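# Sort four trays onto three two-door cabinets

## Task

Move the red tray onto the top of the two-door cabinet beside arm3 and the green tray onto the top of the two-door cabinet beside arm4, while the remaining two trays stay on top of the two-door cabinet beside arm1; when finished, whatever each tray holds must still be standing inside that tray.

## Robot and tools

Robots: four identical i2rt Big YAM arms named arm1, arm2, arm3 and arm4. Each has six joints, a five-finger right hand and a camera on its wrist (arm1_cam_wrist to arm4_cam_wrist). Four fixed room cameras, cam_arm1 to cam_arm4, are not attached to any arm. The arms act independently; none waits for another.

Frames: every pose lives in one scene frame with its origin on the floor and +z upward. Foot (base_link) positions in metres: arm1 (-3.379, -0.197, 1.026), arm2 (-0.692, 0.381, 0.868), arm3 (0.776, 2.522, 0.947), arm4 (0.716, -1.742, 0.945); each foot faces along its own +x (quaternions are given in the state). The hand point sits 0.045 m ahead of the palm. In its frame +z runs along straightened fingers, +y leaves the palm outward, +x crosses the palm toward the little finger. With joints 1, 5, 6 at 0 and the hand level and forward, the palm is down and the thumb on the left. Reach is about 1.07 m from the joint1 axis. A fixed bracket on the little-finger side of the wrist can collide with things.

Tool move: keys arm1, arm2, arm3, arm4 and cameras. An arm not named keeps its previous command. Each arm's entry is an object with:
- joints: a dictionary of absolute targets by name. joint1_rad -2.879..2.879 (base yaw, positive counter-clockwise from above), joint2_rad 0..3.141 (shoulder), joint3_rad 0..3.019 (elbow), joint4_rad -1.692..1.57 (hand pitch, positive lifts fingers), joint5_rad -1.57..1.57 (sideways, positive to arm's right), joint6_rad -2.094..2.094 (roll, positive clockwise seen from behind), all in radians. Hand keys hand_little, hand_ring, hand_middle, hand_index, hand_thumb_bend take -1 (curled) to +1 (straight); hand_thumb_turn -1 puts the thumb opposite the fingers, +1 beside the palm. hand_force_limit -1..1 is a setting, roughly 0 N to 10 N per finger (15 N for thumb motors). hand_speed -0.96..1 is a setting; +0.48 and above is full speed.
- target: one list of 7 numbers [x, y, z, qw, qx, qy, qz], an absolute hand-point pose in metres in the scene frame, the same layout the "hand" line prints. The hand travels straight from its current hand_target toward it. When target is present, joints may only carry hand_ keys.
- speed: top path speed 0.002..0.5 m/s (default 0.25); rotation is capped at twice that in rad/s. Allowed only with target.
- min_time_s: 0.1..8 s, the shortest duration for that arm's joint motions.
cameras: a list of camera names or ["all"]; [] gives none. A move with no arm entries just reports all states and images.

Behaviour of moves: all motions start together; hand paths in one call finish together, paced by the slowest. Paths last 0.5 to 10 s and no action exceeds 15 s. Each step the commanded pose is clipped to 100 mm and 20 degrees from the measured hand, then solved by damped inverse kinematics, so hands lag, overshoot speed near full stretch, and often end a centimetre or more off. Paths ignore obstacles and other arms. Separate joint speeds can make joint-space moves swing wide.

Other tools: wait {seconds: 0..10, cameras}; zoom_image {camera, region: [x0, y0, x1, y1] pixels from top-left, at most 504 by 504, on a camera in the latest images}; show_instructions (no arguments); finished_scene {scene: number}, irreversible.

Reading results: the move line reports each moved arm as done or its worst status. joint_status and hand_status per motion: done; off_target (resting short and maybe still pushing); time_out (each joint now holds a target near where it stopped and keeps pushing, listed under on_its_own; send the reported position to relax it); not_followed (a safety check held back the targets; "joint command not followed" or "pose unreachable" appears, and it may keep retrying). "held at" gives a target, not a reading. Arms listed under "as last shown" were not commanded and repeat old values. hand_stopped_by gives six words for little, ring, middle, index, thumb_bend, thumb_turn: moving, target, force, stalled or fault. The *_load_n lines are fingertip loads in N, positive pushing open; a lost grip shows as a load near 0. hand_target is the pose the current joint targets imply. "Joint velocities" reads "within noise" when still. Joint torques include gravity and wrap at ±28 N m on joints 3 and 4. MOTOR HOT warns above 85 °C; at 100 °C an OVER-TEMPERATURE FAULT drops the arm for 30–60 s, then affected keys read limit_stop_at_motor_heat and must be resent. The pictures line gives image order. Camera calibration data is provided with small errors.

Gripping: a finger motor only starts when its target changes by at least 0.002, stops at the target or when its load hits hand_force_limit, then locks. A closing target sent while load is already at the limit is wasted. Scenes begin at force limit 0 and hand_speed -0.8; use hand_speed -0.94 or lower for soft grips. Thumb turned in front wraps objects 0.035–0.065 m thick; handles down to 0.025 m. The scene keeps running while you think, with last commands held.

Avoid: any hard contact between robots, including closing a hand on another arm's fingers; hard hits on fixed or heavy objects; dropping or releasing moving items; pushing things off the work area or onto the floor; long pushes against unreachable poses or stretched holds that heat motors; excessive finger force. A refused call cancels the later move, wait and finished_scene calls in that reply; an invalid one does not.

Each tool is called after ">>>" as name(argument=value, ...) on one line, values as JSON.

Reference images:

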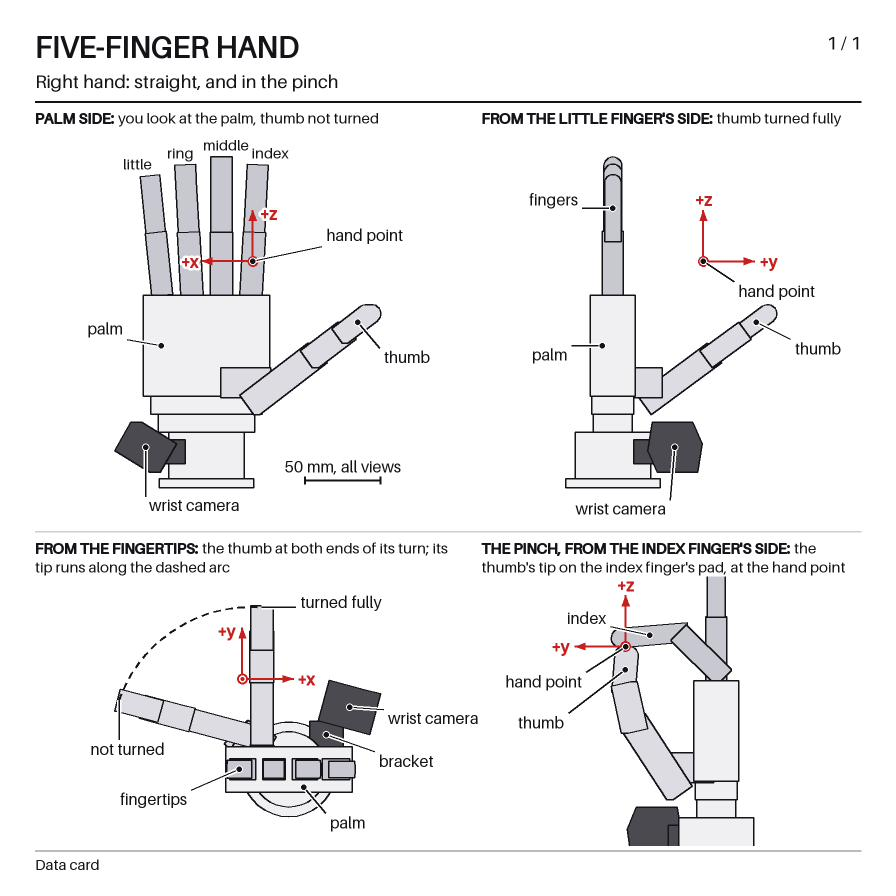

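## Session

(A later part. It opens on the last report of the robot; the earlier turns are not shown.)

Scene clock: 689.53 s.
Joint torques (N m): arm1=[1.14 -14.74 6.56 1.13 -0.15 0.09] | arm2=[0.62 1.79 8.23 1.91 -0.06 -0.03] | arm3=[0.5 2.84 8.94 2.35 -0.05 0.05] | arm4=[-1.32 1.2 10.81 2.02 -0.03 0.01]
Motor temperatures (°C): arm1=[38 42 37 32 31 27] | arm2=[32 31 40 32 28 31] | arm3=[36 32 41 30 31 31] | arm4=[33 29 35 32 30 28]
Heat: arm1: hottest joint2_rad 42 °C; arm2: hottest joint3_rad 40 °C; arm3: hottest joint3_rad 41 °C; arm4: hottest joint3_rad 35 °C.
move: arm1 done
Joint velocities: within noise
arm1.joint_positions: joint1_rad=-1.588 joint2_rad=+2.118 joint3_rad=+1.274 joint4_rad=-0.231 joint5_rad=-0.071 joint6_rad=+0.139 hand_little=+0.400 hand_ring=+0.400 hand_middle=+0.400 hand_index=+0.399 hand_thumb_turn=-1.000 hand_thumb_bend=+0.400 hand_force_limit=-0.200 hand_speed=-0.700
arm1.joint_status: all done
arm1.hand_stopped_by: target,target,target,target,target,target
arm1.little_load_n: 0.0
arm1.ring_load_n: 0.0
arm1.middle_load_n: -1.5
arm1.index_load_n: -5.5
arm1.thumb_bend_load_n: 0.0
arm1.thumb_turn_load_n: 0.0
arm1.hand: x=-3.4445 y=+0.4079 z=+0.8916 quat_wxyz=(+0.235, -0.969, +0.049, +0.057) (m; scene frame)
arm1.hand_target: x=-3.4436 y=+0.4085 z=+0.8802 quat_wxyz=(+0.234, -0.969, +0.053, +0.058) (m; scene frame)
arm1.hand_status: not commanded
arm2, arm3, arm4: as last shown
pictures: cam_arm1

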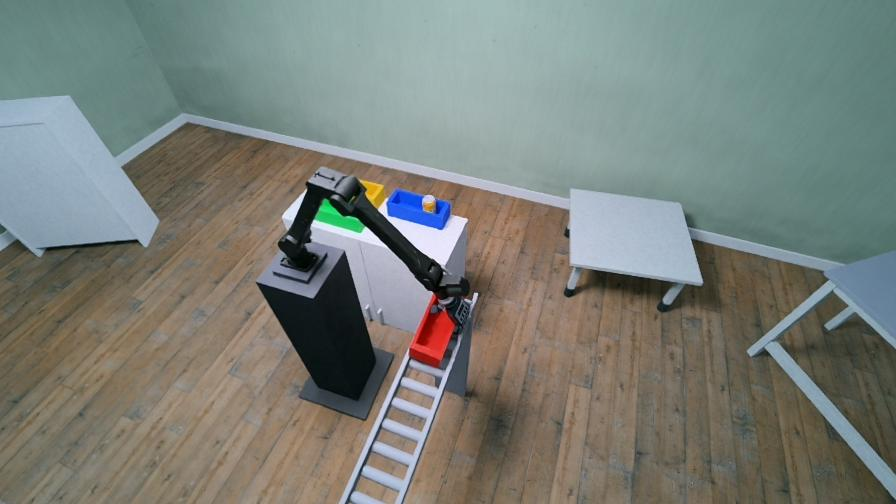

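>>> move(arm1={"target": [-3.4435, 0.455, 1.02, 0.2343, -0.9689, 0.0531, 0.0578], "speed": 0.12}, cameras=["cam_arm1"])

>>> zoom_image(camera="cam_arm1", region=[380, 250, 500, 400])

Scene clock: 694.67 s.
Joint torques (N m): arm1=[1.14 -17.96 11.18 0.03 -0.15 0.09] | arm2=[0.79 1.44 8.32 1.83 -0.02 0.04] | arm3=[0.44 2.84 8.92 2.35 -0.05 0.04] | arm4=[-1.32 1.49 10.81 2.03 -0.01 -0.02]
Motor temperatures (°C): arm1=[38 42 38 32 31 27] | arm2=[32 31 40 32 28 31] | arm3=[36 32 41 30 31 31] | arm4=[33 29 35 32 30 28]
Heat: arm1: hottest joint2_rad 42 °C; arm2: hottest joint3_rad 40 °C; arm3: hottest joint3_rad 41 °C; arm4: hottest joint3_rad 35 °C.
move: arm1 off_target
Joint velocities: within noise
arm1.joint_positions: joint1_rad=-1.588 joint2_rad=+2.009 joint3_rad=+1.450 joint4_rad=-0.560 joint5_rad=-0.071 joint6_rad=+0.139 hand_little=+0.400 hand_ring=+0.400 hand_middle=+0.400 hand_index=+0.399 hand_thumb_turn=-1.000 hand_thumb_bend=+0.400 hand_force_limit=-0.200 hand_speed=-0.700
arm1.joint_status: not commanded
arm1.hand_stopped_by: target,target,target,target,target,target
arm1.little_load_n: 0.0
arm1.ring_load_n: 0.0
arm1.middle_load_n: 0.0
arm1.index_load_n: 0.0
arm1.thumb_bend_load_n: 0.0
arm1.thumb_turn_load_n: 0.0
arm1.hand: x=-3.4441 y=+0.4347 z=+0.9964 quat_wxyz=(+0.213, -0.974, +0.051, +0.055) (m; scene frame)
arm1.hand_target: x=-3.4433 y=+0.4541 z=+1.0205 quat_wxyz=(+0.235, -0.969, +0.053, +0.058) (m; scene frame)
arm1.hand_status: off_target (0.031 m and 2.5 deg from the pose sent, 0.137 m and 0.4 deg at the start)
arm2, arm3, arm4: as last shown
arm2.ring_load_n: 0.5
pictures: cam_arm1

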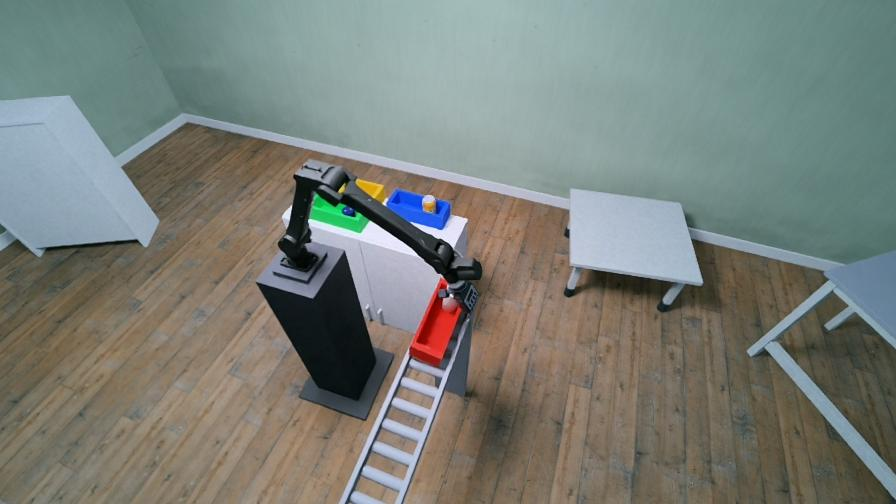

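Scaled by 3.360 from the camera's 896x504 image, which has a finer 1280x720 frame.

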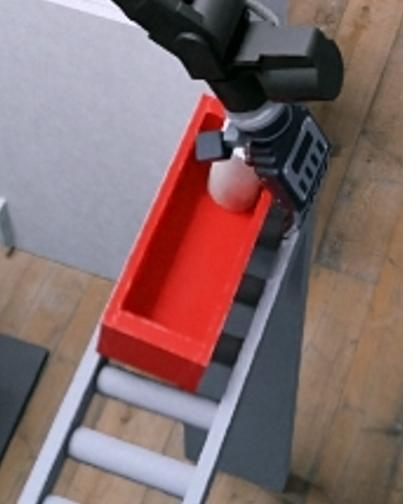

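>>> move(arm1={"target": [-3.4435, 0.412, 0.9, 0.2343, -0.9689, 0.0531, 0.0578], "speed": 0.08}, cameras=["cam_arm1"])

>>> move(arm1={"target": [-3.4435, 0.45, 0.905, 0.2343, -0.9689, 0.0531, 0.0578], "speed": 0.05}, cameras=["cam_arm1"])

>>> zoom_image(camera="cam_arm1", region=[380, 250, 500, 400])

Scene clock: 707.63 s.
Joint torques (N m): arm1=[1.14 -14.74 6.11 1.05 -0.15 0.08] | arm2=[0.09 1.49 8.51 1.89 -0.04 0.02] | arm3=[0.44 2.84 8.94 2.33 -0.05 0.04] | arm4=[-1.55 2.02 10.74 1.94 -0.03 -0.03]
Motor temperatures (°C): arm1=[38 42 39 32 31 27] | arm2=[32 31 40 32 28 31] | arm3=[36 32 41 30 31 31] | arm4=[33 29 35 32 30 28]
Heat: arm1: hottest joint2_rad 42 °C; arm2: hottest joint3_rad 40 °C; arm3: hottest joint3_rad 41 °C; arm4: hottest joint3_rad 35 °C.
move: arm1 off_target
Joint velocities: within noise
arm1.joint_positions: joint1_rad=-1.588 joint2_rad=+2.084 joint3_rad=+1.293 joint4_rad=-0.272 joint5_rad=-0.071 joint6_rad=+0.139 hand_little=+0.400 hand_ring=+0.400 hand_middle=+0.400 hand_index=+0.399 hand_thumb_turn=-1.000 hand_thumb_bend=+0.400 hand_force_limit=-0.200 hand_speed=-0.700
arm1.joint_status: not commanded
arm1.hand_stopped_by: target,target,target,target,target,target
arm1.little_load_n: 0.0
arm1.ring_load_n: 0.0
arm1.middle_load_n: 0.0
arm1.index_load_n: 0.0
arm1.thumb_bend_load_n: 0.0
arm1.thumb_turn_load_n: 0.0
arm1.hand: x=-3.4443 y=+0.4162 z=+0.9148 quat_wxyz=(+0.241, -0.968, +0.049, +0.057) (m; scene frame)
arm1.hand_target: x=-3.4434 y=+0.4116 z=+0.9003 quat_wxyz=(+0.234, -0.969, +0.053, +0.058) (m; scene frame)
arm1.hand_status: off_target (0.015 m and 0.9 deg from the pose sent, 0.099 m and 2.6 deg at the start)
arm2.joint_positions: joint1_rad=-0.574 joint2_rad=+0.648 joint3_rad=+1.567 joint4_rad=-1.542 joint5_rad=-0.233 joint6_rad=-1.417 hand_little=+1.000 hand_ring=+1.000 hand_middle=+1.000 hand_index=+1.000 hand_thumb_turn=+1.000 hand_thumb_bend=+1.000 hand_force_limit=+0.000 hand_speed=-0.800
arm2.joint_status: not commanded
arm2.hand_stopped_by: target,target,target,target,target,target
arm2.little_load_n: 0.0
arm2.ring_load_n: 0.0
arm2.middle_load_n: 0.0
arm2.index_load_n: 0.0
arm2.thumb_bend_load_n: 0.0
arm2.thumb_turn_load_n: 0.0
arm2.hand: x=-0.8490 y=+0.4864 z=+1.3937 quat_wxyz=(+0.469, -0.238, -0.850, +0.027) (m; scene frame)
arm2.hand_target: x=-0.8472 y=+0.4855 z=+1.4004 quat_wxyz=(+0.477, -0.236, -0.846, +0.025) (m; scene frame)
arm2.hand_status: not commanded
arm3.joint_positions: joint1_rad=+0.779 joint2_rad=+0.641 joint3_rad=+1.564 joint4_rad=-1.264 joint5_rad=+0.008 joint6_rad=-1.053 hand_little=+1.000 hand_ring=+1.000 hand_middle=+1.000 hand_index=+1.000 hand_thumb_turn=+1.000 hand_thumb_bend=+1.000 hand_force_limit=+0.000 hand_speed=-0.800
arm3.joint_status: not commanded
arm3.hand_stopped_by: target,target,target,target,target,target
arm3.little_load_n: 0.0
arm3.ring_load_n: 0.0
arm3.middle_load_n: 0.0
arm3.index_load_n: 0.0
arm3.thumb_bend_load_n: 0.0
arm3.thumb_turn_load_n: 0.0
arm3.hand: x=+0.8657 y=+2.7212 z=+1.5231 quat_wxyz=(-0.461, +0.749, +0.317, +0.356) (m; scene frame)
arm3.hand_target: x=+0.8651 y=+2.7186 z=+1.5316 quat_wxyz=(-0.467, +0.743, +0.315, +0.361) (m; scene frame)
arm3.hand_status: not commanded
arm4.joint_positions: joint1_rad=-0.169 joint2_rad=+0.643 joint3_rad=+1.445 joint4_rad=-1.176 joint5_rad=+0.282 joint6_rad=-1.457 hand_little=+1.000 hand_ring=+1.000 hand_middle=+1.000 hand_index=+1.000 hand_thumb_turn=+1.000 hand_thumb_bend=+1.000 hand_force_limit=+0.000 hand_speed=-0.800
arm4.joint_status: not commanded
arm4.hand_stopped_by: target,target,target,target,target,target
arm4.little_load_n: 0.0
arm4.ring_load_n: 0.0
arm4.middle_load_n: 0.0
arm4.index_load_n: 0.0
arm4.thumb_bend_load_n: 0.0
arm4.thumb_turn_load_n: 0.0
arm4.hand: x=+0.8288 y=-1.9764 z=+1.5087 quat_wxyz=(+0.274, +0.719, -0.395, +0.502) (m; scene frame)
arm4.hand_target: x=+0.8266 y=-1.9746 z=+1.5201 quat_wxyz=(+0.276, +0.712, -0.393, +0.512) (m; scene frame)
arm4.hand_status: not commanded
pictures: cam_arm1

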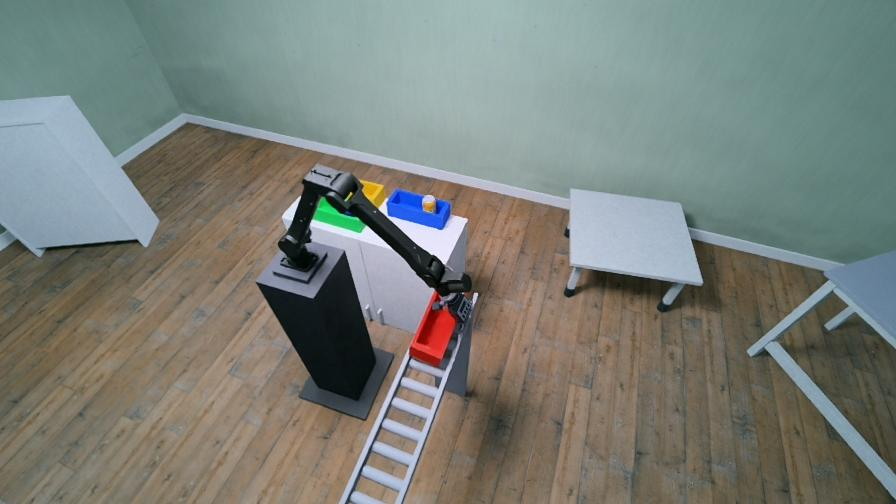

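Scene clock: 709.03 s.
Joint torques (N m): arm1=[1.03 -15.09 10.24 0.16 -0.17 0.08] | arm2=[0.56 1.44 8.39 1.88 -0.04 -0.01] | arm3=[0.44 2.84 8.94 2.33 -0.05 0.04] | arm4=[-1.44 1.38 10.86 1.98 -0.03 -0.02]
Motor temperatures (°C): arm1=[38 42 39 32 31 27] | arm2=[32 31 40 32 28 31] | arm3=[36 32 41 30 31 31] | arm4=[33 29 35 32 30 28]
Heat: arm1: hottest joint2_rad 42 °C; arm2: hottest joint3_rad 40 °C; arm3: hottest joint3_rad 41 °C; arm4: hottest joint3_rad 35 °C.
move: arm1 off_target
Joint velocities: within noise
arm1.joint_positions: joint1_rad=-1.588 joint2_rad=+2.137 joint3_rad=+1.380 joint4_rad=-0.323 joint5_rad=-0.071 joint6_rad=+0.139 hand_little=+0.400 hand_ring=+0.400 hand_middle=+0.400 hand_index=+0.399 hand_thumb_turn=-1.000 hand_thumb_bend=+0.400 hand_force_limit=-0.200 hand_speed=-0.700
arm1.joint_status: not commanded
arm1.hand_stopped_by: target,target,target,target,target,target
arm1.little_load_n: 0.0
arm1.ring_load_n: 0.0
arm1.middle_load_n: 0.0
arm1.index_load_n: 0.0
arm1.thumb_bend_load_n: 0.5
arm1.thumb_turn_load_n: 0.0
arm1.hand: x=-3.4448 y=+0.4360 z=+0.9086 quat_wxyz=(+0.232, -0.970, +0.050, +0.057) (m; scene frame)
arm1.hand_target: x=-3.4433 y=+0.4494 z=+0.9051 quat_wxyz=(+0.235, -0.969, +0.053, +0.058) (m; scene frame)
arm1.hand_status: off_target (0.015 m and 0.5 deg from the pose sent, 0.035 m and 0.9 deg at the start)
arm2, arm3, arm4: as last shown
arm2.little_load_n: -0.5
pictures: cam_arm1

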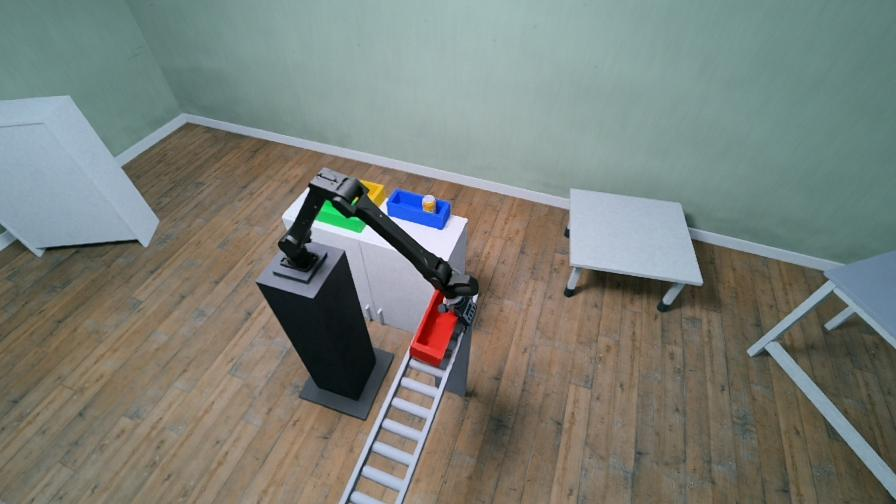

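Scaled by 3.360 from the camera's 896x504 image, which has a finer 1280x720 frame.

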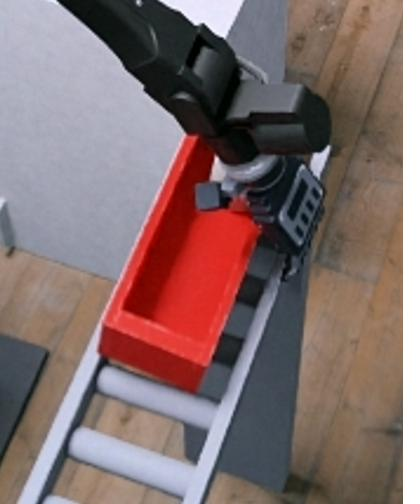

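>>> move(arm1={"target": [-3.4435, 0.468, 0.905, 0.2343, -0.9689, 0.0531, 0.0578], "speed": 0.05}, cameras=["cam_arm1"])

>>> zoom_image(camera="cam_arm1", region=[380, 250, 500, 400])

Scene clock: 711.13 s.
Joint torques (N m): arm1=[0.97 -15.68 10.7 0.25 -0.18 0.08] | arm2=[0.26 1.61 8.27 1.85 -0.02 -0.02] | arm3=[0.5 2.84 8.94 2.33 -0.05 0.04] | arm4=[-1.2 1.14 10.8 1.89 -0.03 -0.04]
Motor temperatures (°C): arm1=[38 42 39 32 31 27] | arm2=[32 31 40 32 28 31] | arm3=[36 32 41 30 31 31] | arm4=[33 29 35 32 30 28]
Heat: arm1: hottest joint2_rad 42 °C; arm2: hottest joint3_rad 40 °C; arm3: hottest joint3_rad 41 °C; arm4: hottest joint3_rad 35 °C.
move: arm1 off_target
Joint velocities: within noise
arm1.joint_positions: joint1_rad=-1.588 joint2_rad=+2.172 joint3_rad=+1.444 joint4_rad=-0.360 joint5_rad=-0.071 joint6_rad=+0.139 hand_little=+0.400 hand_ring=+0.400 hand_middle=+0.400 hand_index=+0.399 hand_thumb_turn=-1.000 hand_thumb_bend=+0.400 hand_force_limit=-0.200 hand_speed=-0.700
arm1.joint_status: not commanded
arm1.hand_stopped_by: target,target,target,target,target,target
arm1.little_load_n: 0.0
arm1.ring_load_n: 0.0
arm1.middle_load_n: 0.0
arm1.index_load_n: 0.0
arm1.thumb_bend_load_n: 1.0
arm1.thumb_turn_load_n: -1.0
arm1.hand: x=-3.4451 y=+0.4514 z=+0.9071 quat_wxyz=(+0.229, -0.971, +0.050, +0.057) (m; scene frame)
arm1.hand_target: x=-3.4433 y=+0.4674 z=+0.9054 quat_wxyz=(+0.235, -0.969, +0.053, +0.058) (m; scene frame)
arm1.hand_status: off_target (0.017 m and 0.8 deg from the pose sent, 0.032 m and 0.5 deg at the start)
arm2, arm3, arm4: as last shown
arm2.little_load_n: 0.0
arm2.middle_load_n: -0.5
pictures: cam_arm1

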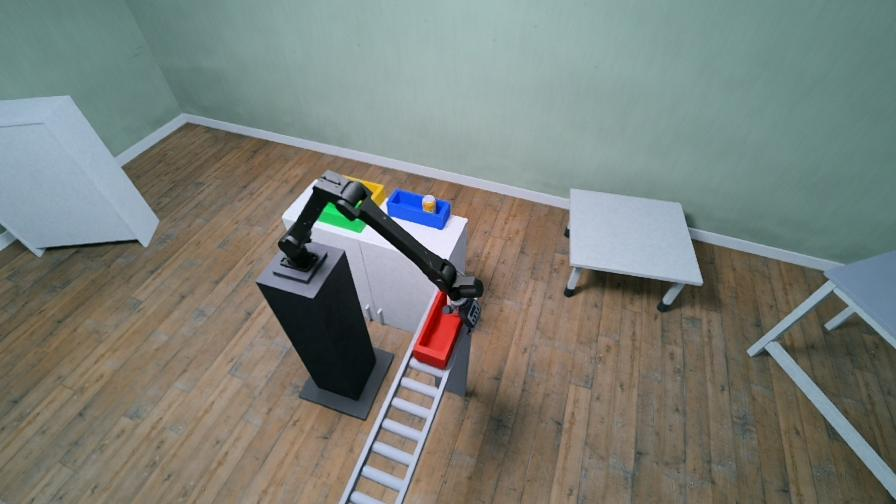

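Scaled by 3.360 from the camera's 896x504 image, which has a finer 1280x720 frame.

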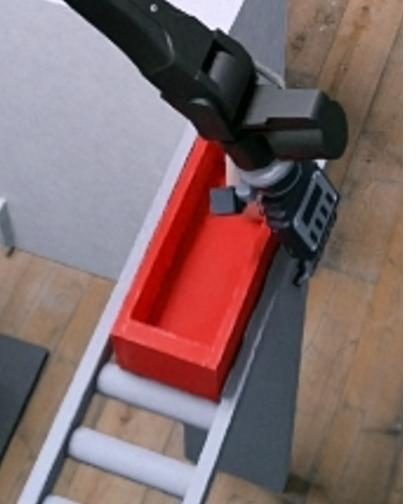

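>>> move(arm1={"target": [-3.4435, 0.47, 1.03, 0.2343, -0.9689, 0.0531, 0.0578], "speed": 0.12}, cameras=["cam_arm1", "cam_arm2"])

>>> zoom_image(camera="cam_arm1", region=[380, 250, 500, 400])

Scene clock: 714.33 s.
Joint torques (N m): arm1=[1.08 -18.55 11.38 0.08 -0.16 0.09] | arm2=[0.32 1.38 8.58 1.91 -0.01 0.01] | arm3=[0.5 2.84 8.94 2.35 -0.05 0.04] | arm4=[-0.97 1.44 10.78 1.95 -0.02 0]
Motor temperatures (°C): arm1=[38 42 39 32 31 27] | arm2=[32 31 40 32 28 31] | arm3=[36 32 41 30 31 31] | arm4=[33 29 35 32 30 28]
Heat: arm1: hottest joint2_rad 42 °C; arm2: hottest joint3_rad 40 °C; arm3: hottest joint3_rad 41 °C; arm4: hottest joint3_rad 35 °C.
move: arm1 off_target
Joint velocities: within noise
arm1.joint_positions: joint1_rad=-1.588 joint2_rad=+2.032 joint3_rad=+1.515 joint4_rad=-0.605 joint5_rad=-0.071 joint6_rad=+0.139 hand_little=+0.400 hand_ring=+0.400 hand_middle=+0.400 hand_index=+0.399 hand_thumb_turn=-1.000 hand_thumb_bend=+0.400 hand_force_limit=-0.200 hand_speed=-0.700
arm1.joint_status: not commanded
arm1.hand_stopped_by: target,target,target,target,target,target
arm1.little_load_n: 0.0
arm1.ring_load_n: 0.0
arm1.middle_load_n: 0.0
arm1.index_load_n: 0.0
arm1.thumb_bend_load_n: 0.0
arm1.thumb_turn_load_n: 0.0
arm1.hand: x=-3.4443 y=+0.4498 z=+1.0047 quat_wxyz=(+0.212, -0.974, +0.051, +0.055) (m; scene frame)
arm1.hand_target: x=-3.4436 y=+0.4690 z=+1.0304 quat_wxyz=(+0.235, -0.969, +0.053, +0.058) (m; scene frame)
arm1.hand_status: off_target (0.032 m and 2.7 deg from the pose sent, 0.124 m and 0.8 deg at the start)
arm2, arm3, arm4: as last shown
arm2.middle_load_n: 0.0
arm2.thumb_turn_load_n: -0.5
arm4.thumb_bend_load_n: 0.5
pictures: cam_arm1, cam_arm2

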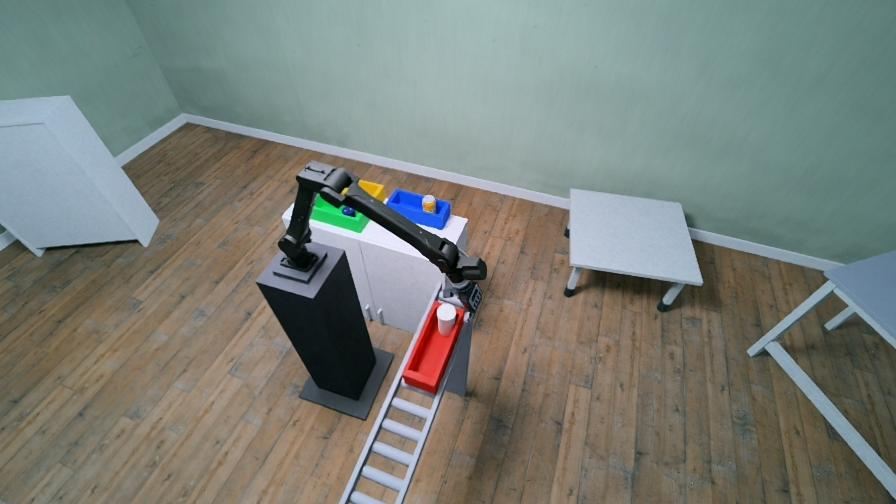

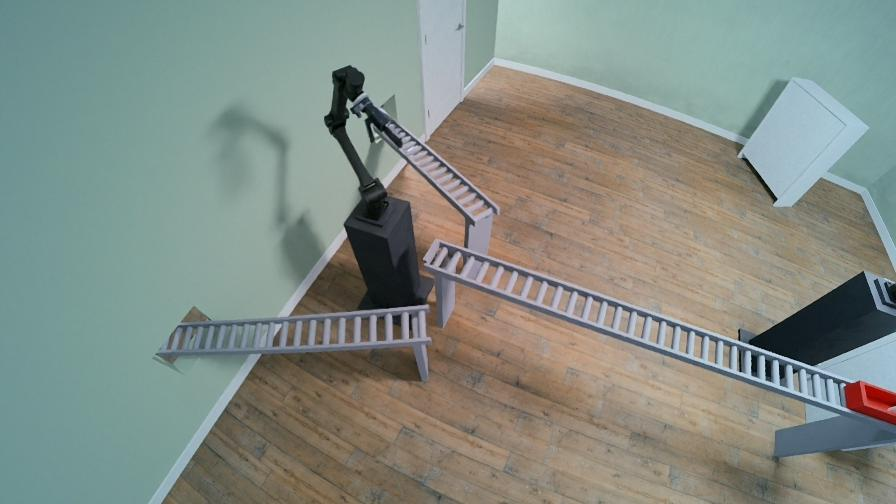

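Scaled by 3.360 from the camera's 896x504 image, which has a finer 1280x720 frame.

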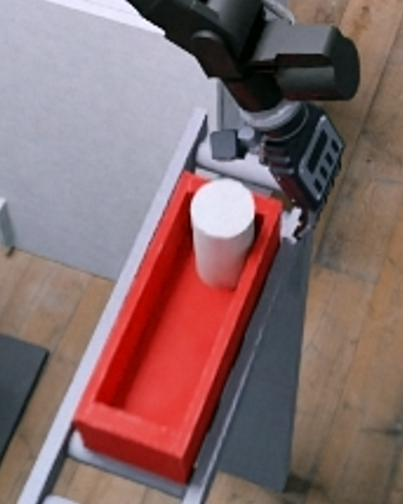

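>>> wait(seconds=1, cameras=["cam_arm1","cam_arm2"])

Scene clock: 716.03 s.
Joint torques (N m): arm1=[1.14 -18.55 11.38 0.01 -0.16 0.08] | arm2=[0.38 0.67 8.43 1.78 -0.05 -0.01] | arm3=[0.5 2.84 8.94 2.33 -0.05 0.05] | arm4=[-1.44 1.26 10.71 2.02 -0.02 -0.01]
Motor temperatures (°C): arm1=[38 42 40 32 31 27] | arm2=[32 31 40 32 28 31] | arm3=[36 32 41 30 31 31] | arm4=[33 29 35 32 30 28]
Heat: arm1: hottest joint2_rad 42 °C; arm2: hottest joint3_rad 40 °C; arm3: hottest joint3_rad 41 °C; arm4: hottest joint3_rad 35 °C.
Joint velocities: within noise
arm1.joint_positions: joint1_rad=-1.588 joint2_rad=+2.032 joint3_rad=+1.515 joint4_rad=-0.605 joint5_rad=-0.071 joint6_rad=+0.139 hand_little=+0.400 hand_ring=+0.400 hand_middle=+0.400 hand_index=+0.399 hand_thumb_turn=-1.000 hand_thumb_bend=+0.400 hand_force_limit=-0.200 hand_speed=-0.700
arm1.joint_status: not commanded
arm1.hand_stopped_by: target,target,target,target,target,target
arm1.little_load_n: 0.0
arm1.ring_load_n: 0.0
arm1.middle_load_n: 0.0
arm1.index_load_n: 0.0
arm1.thumb_bend_load_n: -0.5
arm1.thumb_turn_load_n: 0.0
arm1.hand: x=-3.4443 y=+0.4498 z=+1.0047 quat_wxyz=(+0.212, -0.974, +0.051, +0.055) (m; scene frame)
arm1.hand_target: x=-3.4436 y=+0.4690 z=+1.0304 quat_wxyz=(+0.235, -0.969, +0.053, +0.058) (m; scene frame)
arm1.hand_status: off_target (0.032 m and 2.7 deg from the pose sent, 0.124 m and 0.8 deg at the start)
arm2.joint_positions: joint1_rad=-0.574 joint2_rad=+0.648 joint3_rad=+1.567 joint4_rad=-1.542 joint5_rad=-0.233 joint6_rad=-1.417 hand_little=+1.000 hand_ring=+1.000 hand_middle=+1.000 hand_index=+1.000 hand_thumb_turn=+1.000 hand_thumb_bend=+1.000 hand_force_limit=+0.000 hand_speed=-0.800
arm2.joint_status: not commanded
arm2.hand_stopped_by: target,target,target,target,target,target
arm2.little_load_n: 0.0
arm2.ring_load_n: 0.0
arm2.middle_load_n: 0.0
arm2.index_load_n: 0.0
arm2.thumb_bend_load_n: 0.0
arm2.thumb_turn_load_n: 0.0
arm2.hand: x=-0.8490 y=+0.4864 z=+1.3937 quat_wxyz=(+0.469, -0.238, -0.850, +0.027) (m; scene frame)
arm2.hand_target: x=-0.8472 y=+0.4855 z=+1.4004 quat_wxyz=(+0.477, -0.236, -0.846, +0.025) (m; scene frame)
arm2.hand_status: not commanded
arm3.joint_positions: joint1_rad=+0.779 joint2_rad=+0.641 joint3_rad=+1.564 joint4_rad=-1.264 joint5_rad=+0.008 joint6_rad=-1.053 hand_little=+1.000 hand_ring=+1.000 hand_middle=+1.000 hand_index=+1.000 hand_thumb_turn=+1.000 hand_thumb_bend=+1.000 hand_force_limit=+0.000 hand_speed=-0.800
arm3.joint_status: not commanded
arm3.hand_stopped_by: target,target,target,target,target,target
arm3.little_load_n: 0.0
arm3.ring_load_n: 0.0
arm3.middle_load_n: 0.0
arm3.index_load_n: 0.0
arm3.thumb_bend_load_n: 0.0
arm3.thumb_turn_load_n: 0.0
arm3.hand: x=+0.8657 y=+2.7212 z=+1.5231 quat_wxyz=(-0.461, +0.749, +0.317, +0.356) (m; scene frame)
arm3.hand_target: x=+0.8651 y=+2.7186 z=+1.5316 quat_wxyz=(-0.467, +0.743, +0.315, +0.361) (m; scene frame)
arm3.hand_status: not commanded
arm4.joint_positions: joint1_rad=-0.169 joint2_rad=+0.643 joint3_rad=+1.445 joint4_rad=-1.176 joint5_rad=+0.282 joint6_rad=-1.457 hand_little=+1.000 hand_ring=+1.000 hand_middle=+1.000 hand_index=+1.000 hand_thumb_turn=+1.000 hand_thumb_bend=+1.000 hand_force_limit=+0.000 hand_speed=-0.800
arm4.joint_status: not commanded
arm4.hand_stopped_by: target,target,target,target,target,target
arm4.little_load_n: 0.0
arm4.ring_load_n: 0.0
arm4.middle_load_n: 0.0
arm4.index_load_n: 0.0
arm4.thumb_bend_load_n: 0.0
arm4.thumb_turn_load_n: 0.0
arm4.hand: x=+0.8288 y=-1.9764 z=+1.5087 quat_wxyz=(+0.274, +0.719, -0.395, +0.502) (m; scene frame)
arm4.hand_target: x=+0.8266 y=-1.9746 z=+1.5201 quat_wxyz=(+0.276, +0.712, -0.393, +0.512) (m; scene frame)
arm4.hand_status: not commanded
wait: 1.00 s; at rest from the start
pictures: cam_arm1, cam_arm2

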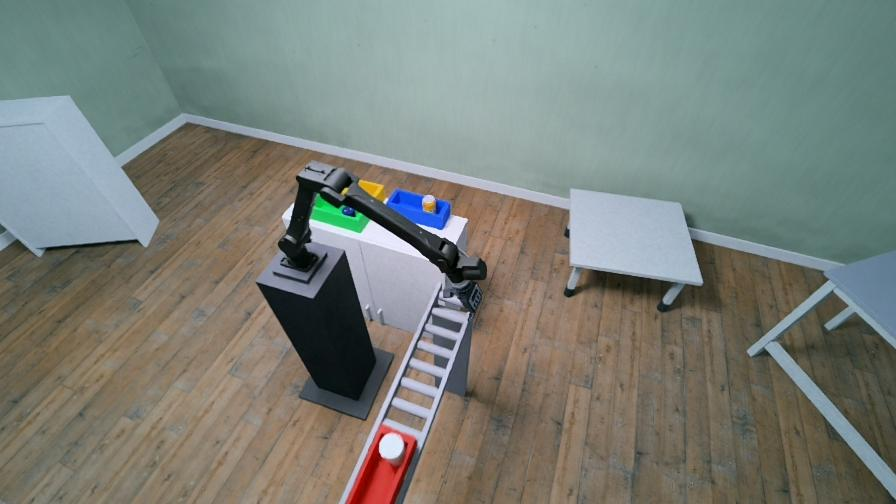

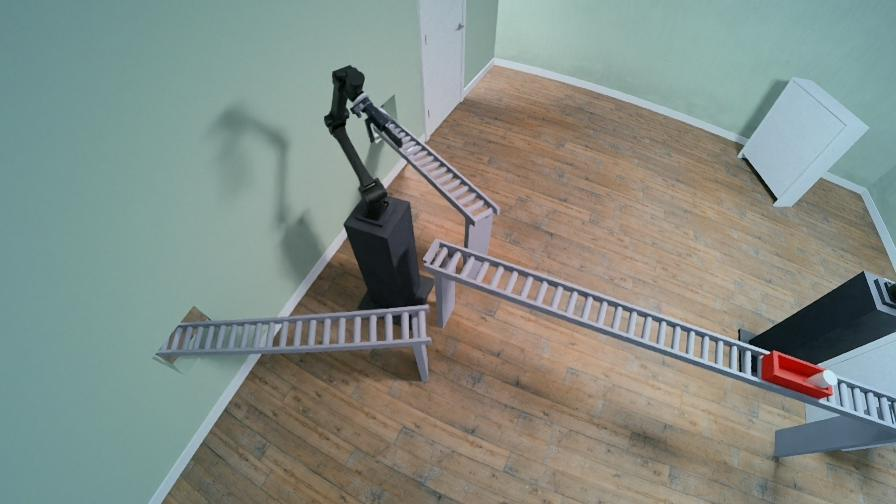

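>>> wait(seconds=1.5, cameras=["cam_arm2"])

>>> wait(seconds=1.5, cameras=["cam_arm2"])

Scene clock: 718.63 s.
Joint torques (N m): arm1=[1.14 -18.61 11.38 0.01 -0.16 0.08] | arm2=[0.67 1.26 8.55 1.8 -0.04 -0.01] | arm3=[0.5 2.84 8.94 2.35 -0.05 0.04] | arm4=[-1.32 1.67 10.82 1.96 -0.04 -0.01]
Motor temperatures (°C): arm1=[38 42 40 32 31 27] | arm2=[32 31 40 32 28 31] | arm3=[36 32 41 30 31 31] | arm4=[33 29 35 32 30 28]
Heat: arm1: hottest joint2_rad 42 °C; arm2: hottest joint3_rad 40 °C; arm3: hottest joint3_rad 41 °C; arm4: hottest joint3_rad 35 °C.
Joint velocities: within noise
arm1.joint_positions: joint1_rad=-1.588 joint2_rad=+2.032 joint3_rad=+1.515 joint4_rad=-0.605 joint5_rad=-0.071 joint6_rad=+0.139 hand_little=+0.400 hand_ring=+0.400 hand_middle=+0.400 hand_index=+0.399 hand_thumb_turn=-1.000 hand_thumb_bend=+0.400 hand_force_limit=-0.200 hand_speed=-0.700
arm1.joint_status: not commanded
arm1.hand_stopped_by: target,target,target,target,target,target
arm1.little_load_n: 0.0
arm1.ring_load_n: 0.0
arm1.middle_load_n: 0.0
arm1.index_load_n: 0.0
arm1.thumb_bend_load_n: 0.0
arm1.thumb_turn_load_n: 0.0
arm1.hand: x=-3.4443 y=+0.4498 z=+1.0047 quat_wxyz=(+0.212, -0.974, +0.051, +0.055) (m; scene frame)
arm1.hand_target: x=-3.4436 y=+0.4690 z=+1.0304 quat_wxyz=(+0.235, -0.969, +0.053, +0.058) (m; scene frame)
arm1.hand_status: off_target (0.032 m and 2.7 deg from the pose sent, 0.124 m and 0.8 deg at the start)
arm2.joint_positions: joint1_rad=-0.574 joint2_rad=+0.648 joint3_rad=+1.567 joint4_rad=-1.542 joint5_rad=-0.233 joint6_rad=-1.417 hand_little=+1.000 hand_ring=+1.000 hand_middle=+1.000 hand_index=+1.000 hand_thumb_turn=+1.000 hand_thumb_bend=+1.000 hand_force_limit=+0.000 hand_speed=-0.800
arm2.joint_status: not commanded
arm2.hand_stopped_by: target,target,target,target,target,target
arm2.little_load_n: 0.0
arm2.ring_load_n: 0.0
arm2.middle_load_n: 0.0
arm2.index_load_n: 0.0
arm2.thumb_bend_load_n: 0.0
arm2.thumb_turn_load_n: 0.0
arm2.hand: x=-0.8490 y=+0.4864 z=+1.3937 quat_wxyz=(+0.469, -0.238, -0.850, +0.027) (m; scene frame)
arm2.hand_target: x=-0.8472 y=+0.4855 z=+1.4004 quat_wxyz=(+0.477, -0.236, -0.846, +0.025) (m; scene frame)
arm2.hand_status: not commanded
arm3.joint_positions: joint1_rad=+0.779 joint2_rad=+0.641 joint3_rad=+1.564 joint4_rad=-1.264 joint5_rad=+0.008 joint6_rad=-1.053 hand_little=+1.000 hand_ring=+1.000 hand_middle=+1.000 hand_index=+1.000 hand_thumb_turn=+1.000 hand_thumb_bend=+1.000 hand_force_limit=+0.000 hand_speed=-0.800
arm3.joint_status: not commanded
arm3.hand_stopped_by: target,target,target,target,target,target
arm3.little_load_n: 0.0
arm3.ring_load_n: 0.0
arm3.middle_load_n: 0.0
arm3.index_load_n: 0.0
arm3.thumb_bend_load_n: 0.0
arm3.thumb_turn_load_n: 0.0
arm3.hand: x=+0.8657 y=+2.7212 z=+1.5231 quat_wxyz=(-0.461, +0.749, +0.317, +0.356) (m; scene frame)
arm3.hand_target: x=+0.8651 y=+2.7186 z=+1.5316 quat_wxyz=(-0.467, +0.743, +0.315, +0.361) (m; scene frame)
arm3.hand_status: not commanded
arm4.joint_positions: joint1_rad=-0.169 joint2_rad=+0.643 joint3_rad=+1.445 joint4_rad=-1.176 joint5_rad=+0.282 joint6_rad=-1.457 hand_little=+1.000 hand_ring=+1.000 hand_middle=+1.000 hand_index=+1.000 hand_thumb_turn=+1.000 hand_thumb_bend=+1.000 hand_force_limit=+0.000 hand_speed=-0.800
arm4.joint_status: not commanded
arm4.hand_stopped_by: target,target,target,target,target,target
arm4.little_load_n: 0.0
arm4.ring_load_n: 0.0
arm4.middle_load_n: 0.0
arm4.index_load_n: 0.0
arm4.thumb_bend_load_n: 0.5
arm4.thumb_turn_load_n: 0.0
arm4.hand: x=+0.8288 y=-1.9764 z=+1.5087 quat_wxyz=(+0.274, +0.719, -0.395, +0.502) (m; scene frame)
arm4.hand_target: x=+0.8266 y=-1.9746 z=+1.5201 quat_wxyz=(+0.276, +0.712, -0.393, +0.512) (m; scene frame)
arm4.hand_status: not commanded
wait: 1.50 s; at rest from the start
pictures: cam_arm2

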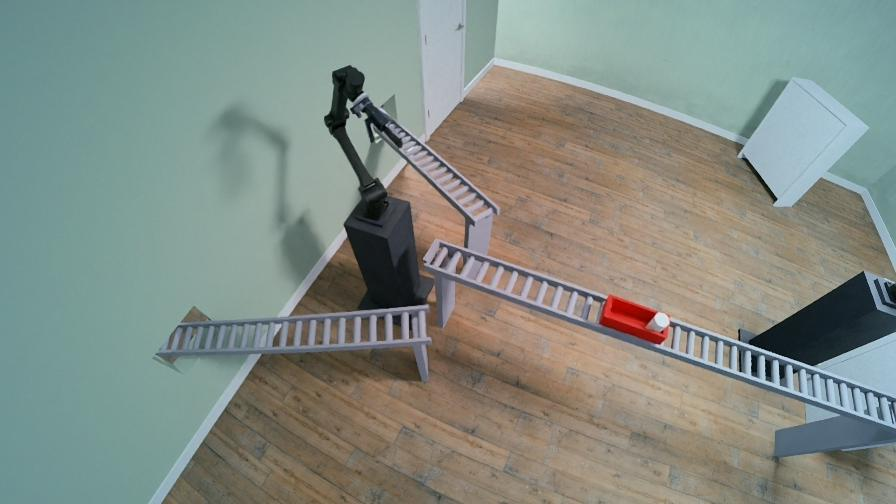

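Scene clock: 720.13 s.
Joint torques (N m): arm1=[1.14 -18.55 11.38 0.02 -0.16 0.09] | arm2=[0.56 1.26 8.49 1.8 -0.01 -0.01] | arm3=[0.44 2.84 8.94 2.35 -0.05 0.04] | arm4=[-0.91 1.85 10.8 1.98 -0.04 -0.03]
Motor temperatures (°C): arm1=[38 42 40 32 31 27] | arm2=[32 31 40 32 28 31] | arm3=[36 32 41 30 31 31] | arm4=[33 29 35 32 30 28]
Heat: arm1: hottest joint2_rad 42 °C; arm2: hottest joint3_rad 40 °C; arm3: hottest joint3_rad 41 °C; arm4: hottest joint3_rad 35 °C.
Joint velocities: within noise
arm1.joint_positions: joint1_rad=-1.588 joint2_rad=+2.032 joint3_rad=+1.515 joint4_rad=-0.605 joint5_rad=-0.071 joint6_rad=+0.139 hand_little=+0.400 hand_ring=+0.400 hand_middle=+0.400 hand_index=+0.399 hand_thumb_turn=-1.000 hand_thumb_bend=+0.400 hand_force_limit=-0.200 hand_speed=-0.700
arm1.joint_status: not commanded
arm1.hand_stopped_by: target,target,target,target,target,target
arm1.little_load_n: 0.0
arm1.ring_load_n: 0.0
arm1.middle_load_n: 0.0
arm1.index_load_n: 0.0
arm1.thumb_bend_load_n: 0.0
arm1.thumb_turn_load_n: 0.0
arm1.hand: x=-3.4443 y=+0.4498 z=+1.0047 quat_wxyz=(+0.212, -0.974, +0.051, +0.055) (m; scene frame)
arm1.hand_target: x=-3.4436 y=+0.4690 z=+1.0304 quat_wxyz=(+0.235, -0.969, +0.053, +0.058) (m; scene frame)
arm1.hand_status: off_target (0.032 m and 2.7 deg from the pose sent, 0.124 m and 0.8 deg at the start)
arm2.joint_positions: joint1_rad=-0.574 joint2_rad=+0.648 joint3_rad=+1.567 joint4_rad=-1.542 joint5_rad=-0.233 joint6_rad=-1.417 hand_little=+1.000 hand_ring=+1.000 hand_middle=+1.000 hand_index=+1.000 hand_thumb_turn=+1.000 hand_thumb_bend=+1.000 hand_force_limit=+0.000 hand_speed=-0.800
arm2.joint_status: not commanded
arm2.hand_stopped_by: target,target,target,target,target,target
arm2.little_load_n: 0.0
arm2.ring_load_n: 0.0
arm2.middle_load_n: 0.0
arm2.index_load_n: 0.0
arm2.thumb_bend_load_n: 0.0
arm2.thumb_turn_load_n: 0.0
arm2.hand: x=-0.8490 y=+0.4864 z=+1.3937 quat_wxyz=(+0.469, -0.238, -0.850, +0.027) (m; scene frame)
arm2.hand_target: x=-0.8472 y=+0.4855 z=+1.4004 quat_wxyz=(+0.477, -0.236, -0.846, +0.025) (m; scene frame)
arm2.hand_status: not commanded
arm3.joint_positions: joint1_rad=+0.779 joint2_rad=+0.641 joint3_rad=+1.564 joint4_rad=-1.264 joint5_rad=+0.008 joint6_rad=-1.053 hand_little=+1.000 hand_ring=+1.000 hand_middle=+1.000 hand_index=+1.000 hand_thumb_turn=+1.000 hand_thumb_bend=+1.000 hand_force_limit=+0.000 hand_speed=-0.800
arm3.joint_status: not commanded
arm3.hand_stopped_by: target,target,target,target,target,target
arm3.little_load_n: 0.0
arm3.ring_load_n: 0.0
arm3.middle_load_n: 0.0
arm3.index_load_n: -0.5
arm3.thumb_bend_load_n: 0.0
arm3.thumb_turn_load_n: 0.0
arm3.hand: x=+0.8657 y=+2.7212 z=+1.5231 quat_wxyz=(-0.461, +0.749, +0.317, +0.356) (m; scene frame)
arm3.hand_target: x=+0.8651 y=+2.7186 z=+1.5316 quat_wxyz=(-0.467, +0.743, +0.315, +0.361) (m; scene frame)
arm3.hand_status: not commanded
arm4.joint_positions: joint1_rad=-0.169 joint2_rad=+0.643 joint3_rad=+1.445 joint4_rad=-1.176 joint5_rad=+0.282 joint6_rad=-1.457 hand_little=+1.000 hand_ring=+1.000 hand_middle=+1.000 hand_index=+1.000 hand_thumb_turn=+1.000 hand_thumb_bend=+1.000 hand_force_limit=+0.000 hand_speed=-0.800
arm4.joint_status: not commanded
arm4.hand_stopped_by: target,target,target,target,target,target
arm4.little_load_n: 0.0
arm4.ring_load_n: 0.0
arm4.middle_load_n: 0.5
arm4.index_load_n: 0.0
arm4.thumb_bend_load_n: 0.0
arm4.thumb_turn_load_n: 0.0
arm4.hand: x=+0.8288 y=-1.9764 z=+1.5087 quat_wxyz=(+0.274, +0.719, -0.395, +0.502) (m; scene frame)
arm4.hand_target: x=+0.8266 y=-1.9746 z=+1.5201 quat_wxyz=(+0.276, +0.712, -0.393, +0.512) (m; scene frame)
arm4.hand_status: not commanded
wait: 1.50 s; at rest by 0.27 s
pictures: cam_arm2

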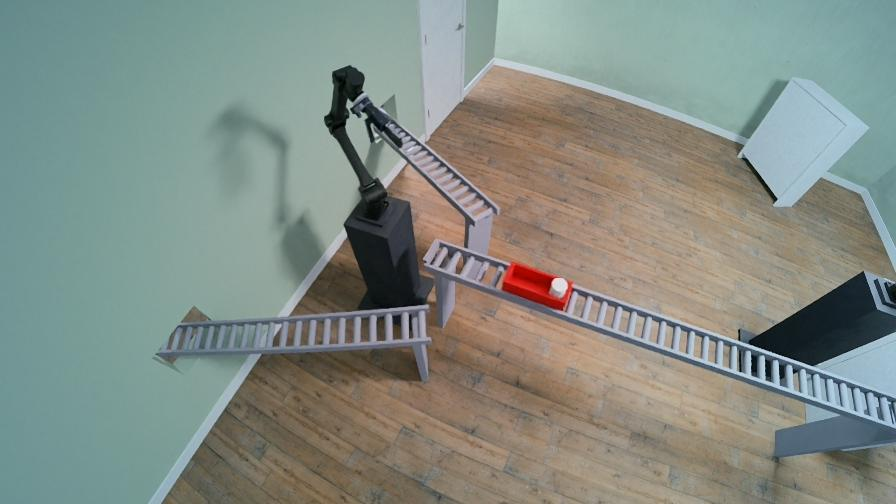

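>>> wait(seconds=0.5, cameras=["cam_arm2","arm2_cam_wrist","cam_arm3","cam_arm4","arm3_cam_wrist","arm4_cam_wrist"])

Scene clock: 722.07 s.
Joint torques (N m): arm1=[1.14 -18.61 11.38 -0.01 -0.16 0.08] | arm2=[0.73 1.14 8.46 1.73 -0.02 0.01] | arm3=[0.5 2.9 8.94 2.35 -0.05 0.04] | arm4=[-1.2 1.49 10.82 1.99 -0.03 0]
Motor temperatures (°C): arm1=[38 42 41 32 31 27] | arm2=[32 31 40 32 28 31] | arm3=[36 32 41 30 31 31] | arm4=[33 29 35 32 30 28]
Heat: arm1: hottest joint2_rad 42 °C; arm2: hottest joint3_rad 40 °C; arm3: hottest joint3_rad 41 °C; arm4: hottest joint3_rad 35 °C.
Joint velocities: within noise
arm1.joint_positions: joint1_rad=-1.588 joint2_rad=+2.032 joint3_rad=+1.515 joint4_rad=-0.605 joint5_rad=-0.071 joint6_rad=+0.139 hand_little=+0.400 hand_ring=+0.400 hand_middle=+0.400 hand_index=+0.399 hand_thumb_turn=-1.000 hand_thumb_bend=+0.400 hand_force_limit=-0.200 hand_speed=-0.700
arm1.joint_status: not commanded
arm1.hand_stopped_by: target,target,target,target,target,target
arm1.little_load_n: 0.0
arm1.ring_load_n: 0.0
arm1.middle_load_n: 0.0
arm1.index_load_n: 0.0
arm1.thumb_bend_load_n: 0.0
arm1.thumb_turn_load_n: 0.0
arm1.hand: x=-3.4443 y=+0.4498 z=+1.0047 quat_wxyz=(+0.212, -0.974, +0.051, +0.055) (m; scene frame)
arm1.hand_target: x=-3.4436 y=+0.4690 z=+1.0304 quat_wxyz=(+0.235, -0.969, +0.053, +0.058) (m; scene frame)
arm1.hand_status: off_target (0.032 m and 2.7 deg from the pose sent, 0.124 m and 0.8 deg at the start)
arm2.joint_positions: joint1_rad=-0.574 joint2_rad=+0.648 joint3_rad=+1.567 joint4_rad=-1.542 joint5_rad=-0.233 joint6_rad=-1.417 hand_little=+1.000 hand_ring=+1.000 hand_middle=+1.000 hand_index=+1.000 hand_thumb_turn=+1.000 hand_thumb_bend=+1.000 hand_force_limit=+0.000 hand_speed=-0.800
arm2.joint_status: not commanded
arm2.hand_stopped_by: target,target,target,target,target,target
arm2.little_load_n: 0.0
arm2.ring_load_n: 0.0
arm2.middle_load_n: 0.0
arm2.index_load_n: 0.0
arm2.thumb_bend_load_n: 0.0
arm2.thumb_turn_load_n: 0.0
arm2.hand: x=-0.8490 y=+0.4864 z=+1.3937 quat_wxyz=(+0.469, -0.238, -0.850, +0.027) (m; scene frame)
arm2.hand_target: x=-0.8472 y=+0.4855 z=+1.4004 quat_wxyz=(+0.477, -0.236, -0.846, +0.025) (m; scene frame)
arm2.hand_status: not commanded
arm3.joint_positions: joint1_rad=+0.779 joint2_rad=+0.641 joint3_rad=+1.564 joint4_rad=-1.264 joint5_rad=+0.008 joint6_rad=-1.053 hand_little=+1.000 hand_ring=+1.000 hand_middle=+1.000 hand_index=+1.000 hand_thumb_turn=+1.000 hand_thumb_bend=+1.000 hand_force_limit=+0.000 hand_speed=-0.800
arm3.joint_status: not commanded
arm3.hand_stopped_by: target,target,target,target,target,target
arm3.little_load_n: 0.0
arm3.ring_load_n: 0.0
arm3.middle_load_n: 0.0
arm3.index_load_n: 0.0
arm3.thumb_bend_load_n: 0.0
arm3.thumb_turn_load_n: 0.0
arm3.hand: x=+0.8657 y=+2.7212 z=+1.5231 quat_wxyz=(-0.461, +0.749, +0.317, +0.356) (m; scene frame)
arm3.hand_target: x=+0.8651 y=+2.7186 z=+1.5316 quat_wxyz=(-0.467, +0.743, +0.315, +0.361) (m; scene frame)
arm3.hand_status: not commanded
arm4.joint_positions: joint1_rad=-0.169 joint2_rad=+0.643 joint3_rad=+1.445 joint4_rad=-1.176 joint5_rad=+0.282 joint6_rad=-1.457 hand_little=+1.000 hand_ring=+1.000 hand_middle=+1.000 hand_index=+1.000 hand_thumb_turn=+1.000 hand_thumb_bend=+1.000 hand_force_limit=+0.000 hand_speed=-0.800
arm4.joint_status: not commanded
arm4.hand_stopped_by: target,target,target,target,target,target
arm4.little_load_n: 0.0
arm4.ring_load_n: 0.0
arm4.middle_load_n: 0.0
arm4.index_load_n: 0.0
arm4.thumb_bend_load_n: 0.0
arm4.thumb_turn_load_n: 0.0
arm4.hand: x=+0.8288 y=-1.9764 z=+1.5087 quat_wxyz=(+0.274, +0.719, -0.395, +0.502) (m; scene frame)
arm4.hand_target: x=+0.8266 y=-1.9746 z=+1.5201 quat_wxyz=(+0.276, +0.712, -0.393, +0.512) (m; scene frame)
arm4.hand_status: not commanded
wait: 0.50 s; at rest from the start
pictures: arm2_cam_wrist, arm3_cam_wrist, arm4_cam_wrist, cam_arm2, cam_arm3, cam_arm4

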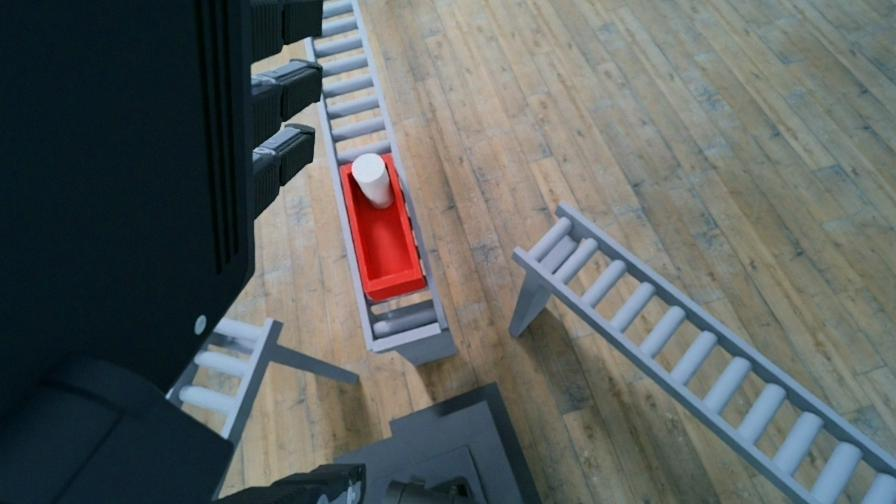

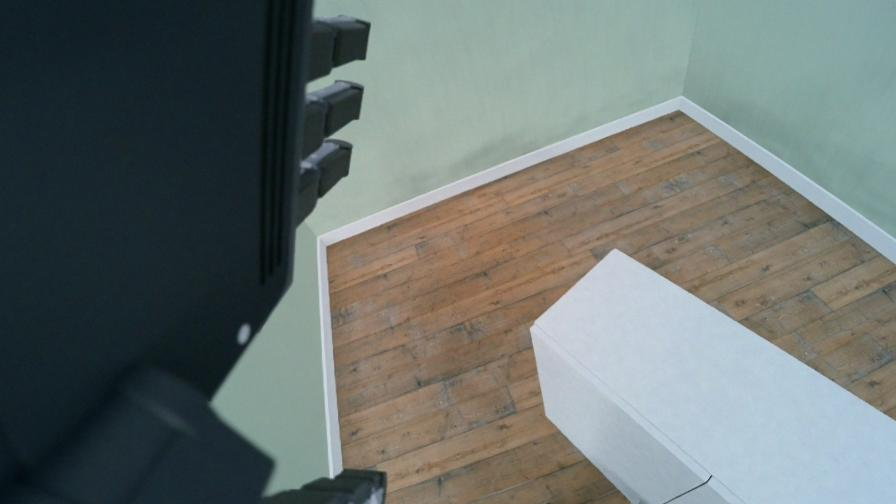

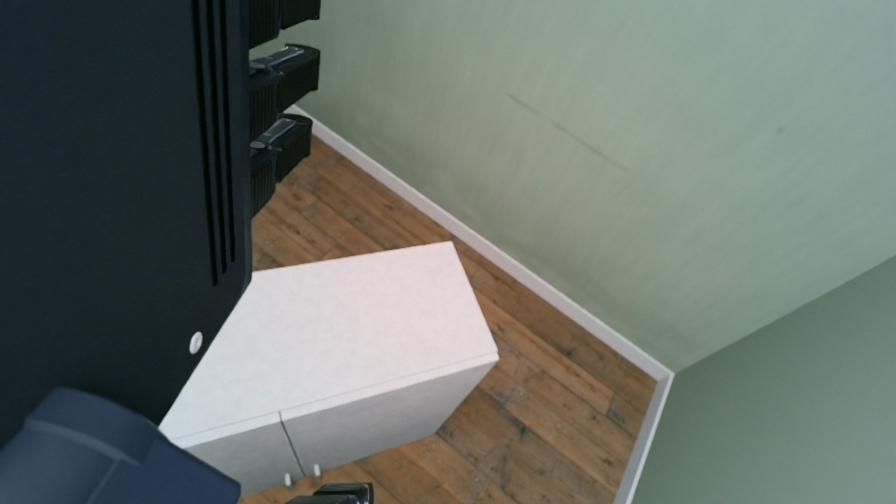

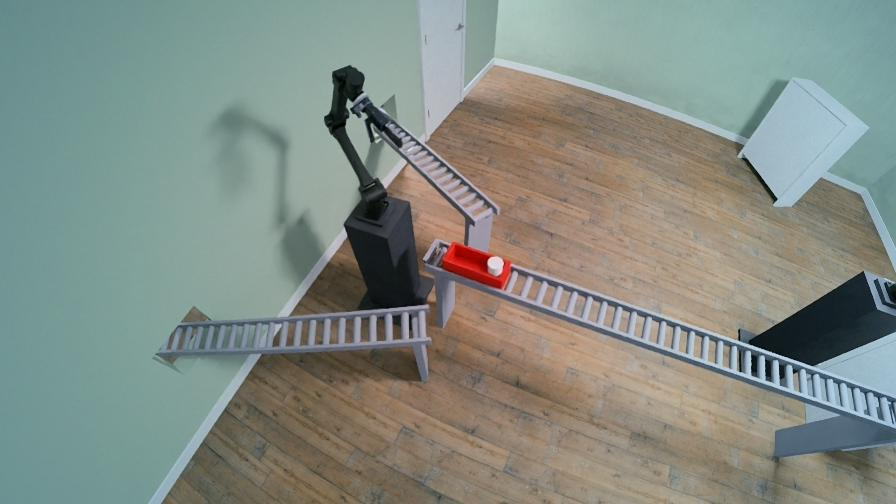

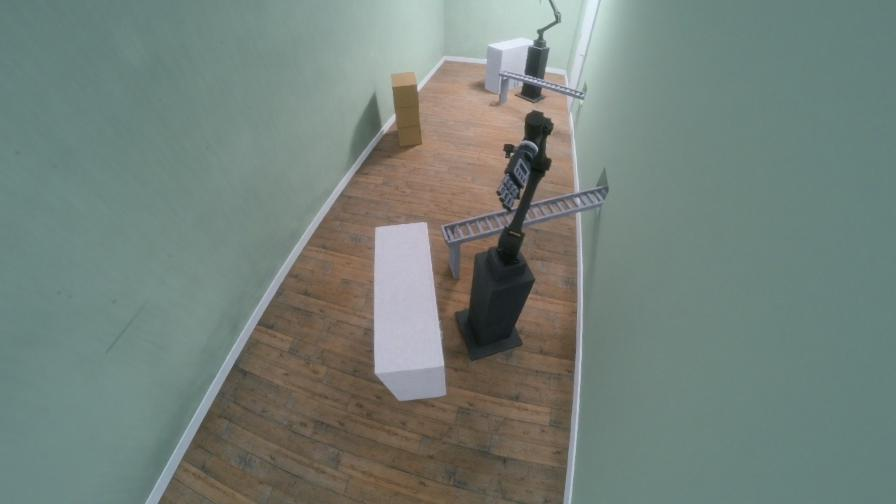

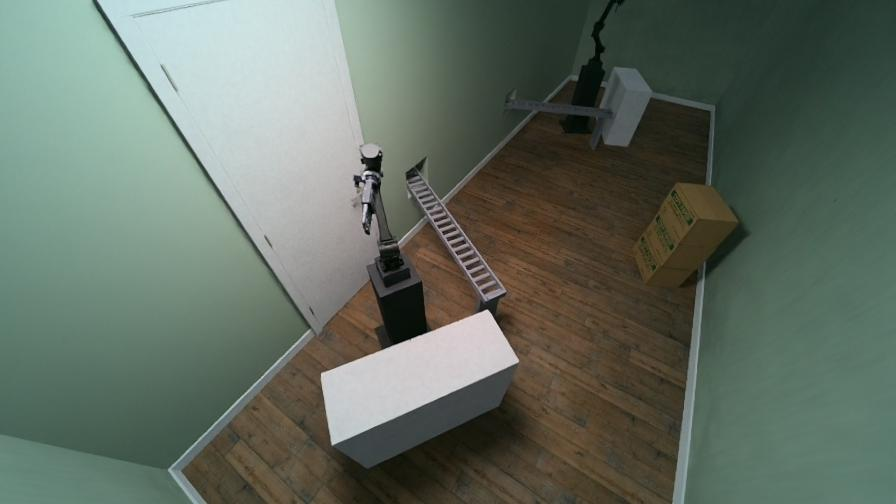

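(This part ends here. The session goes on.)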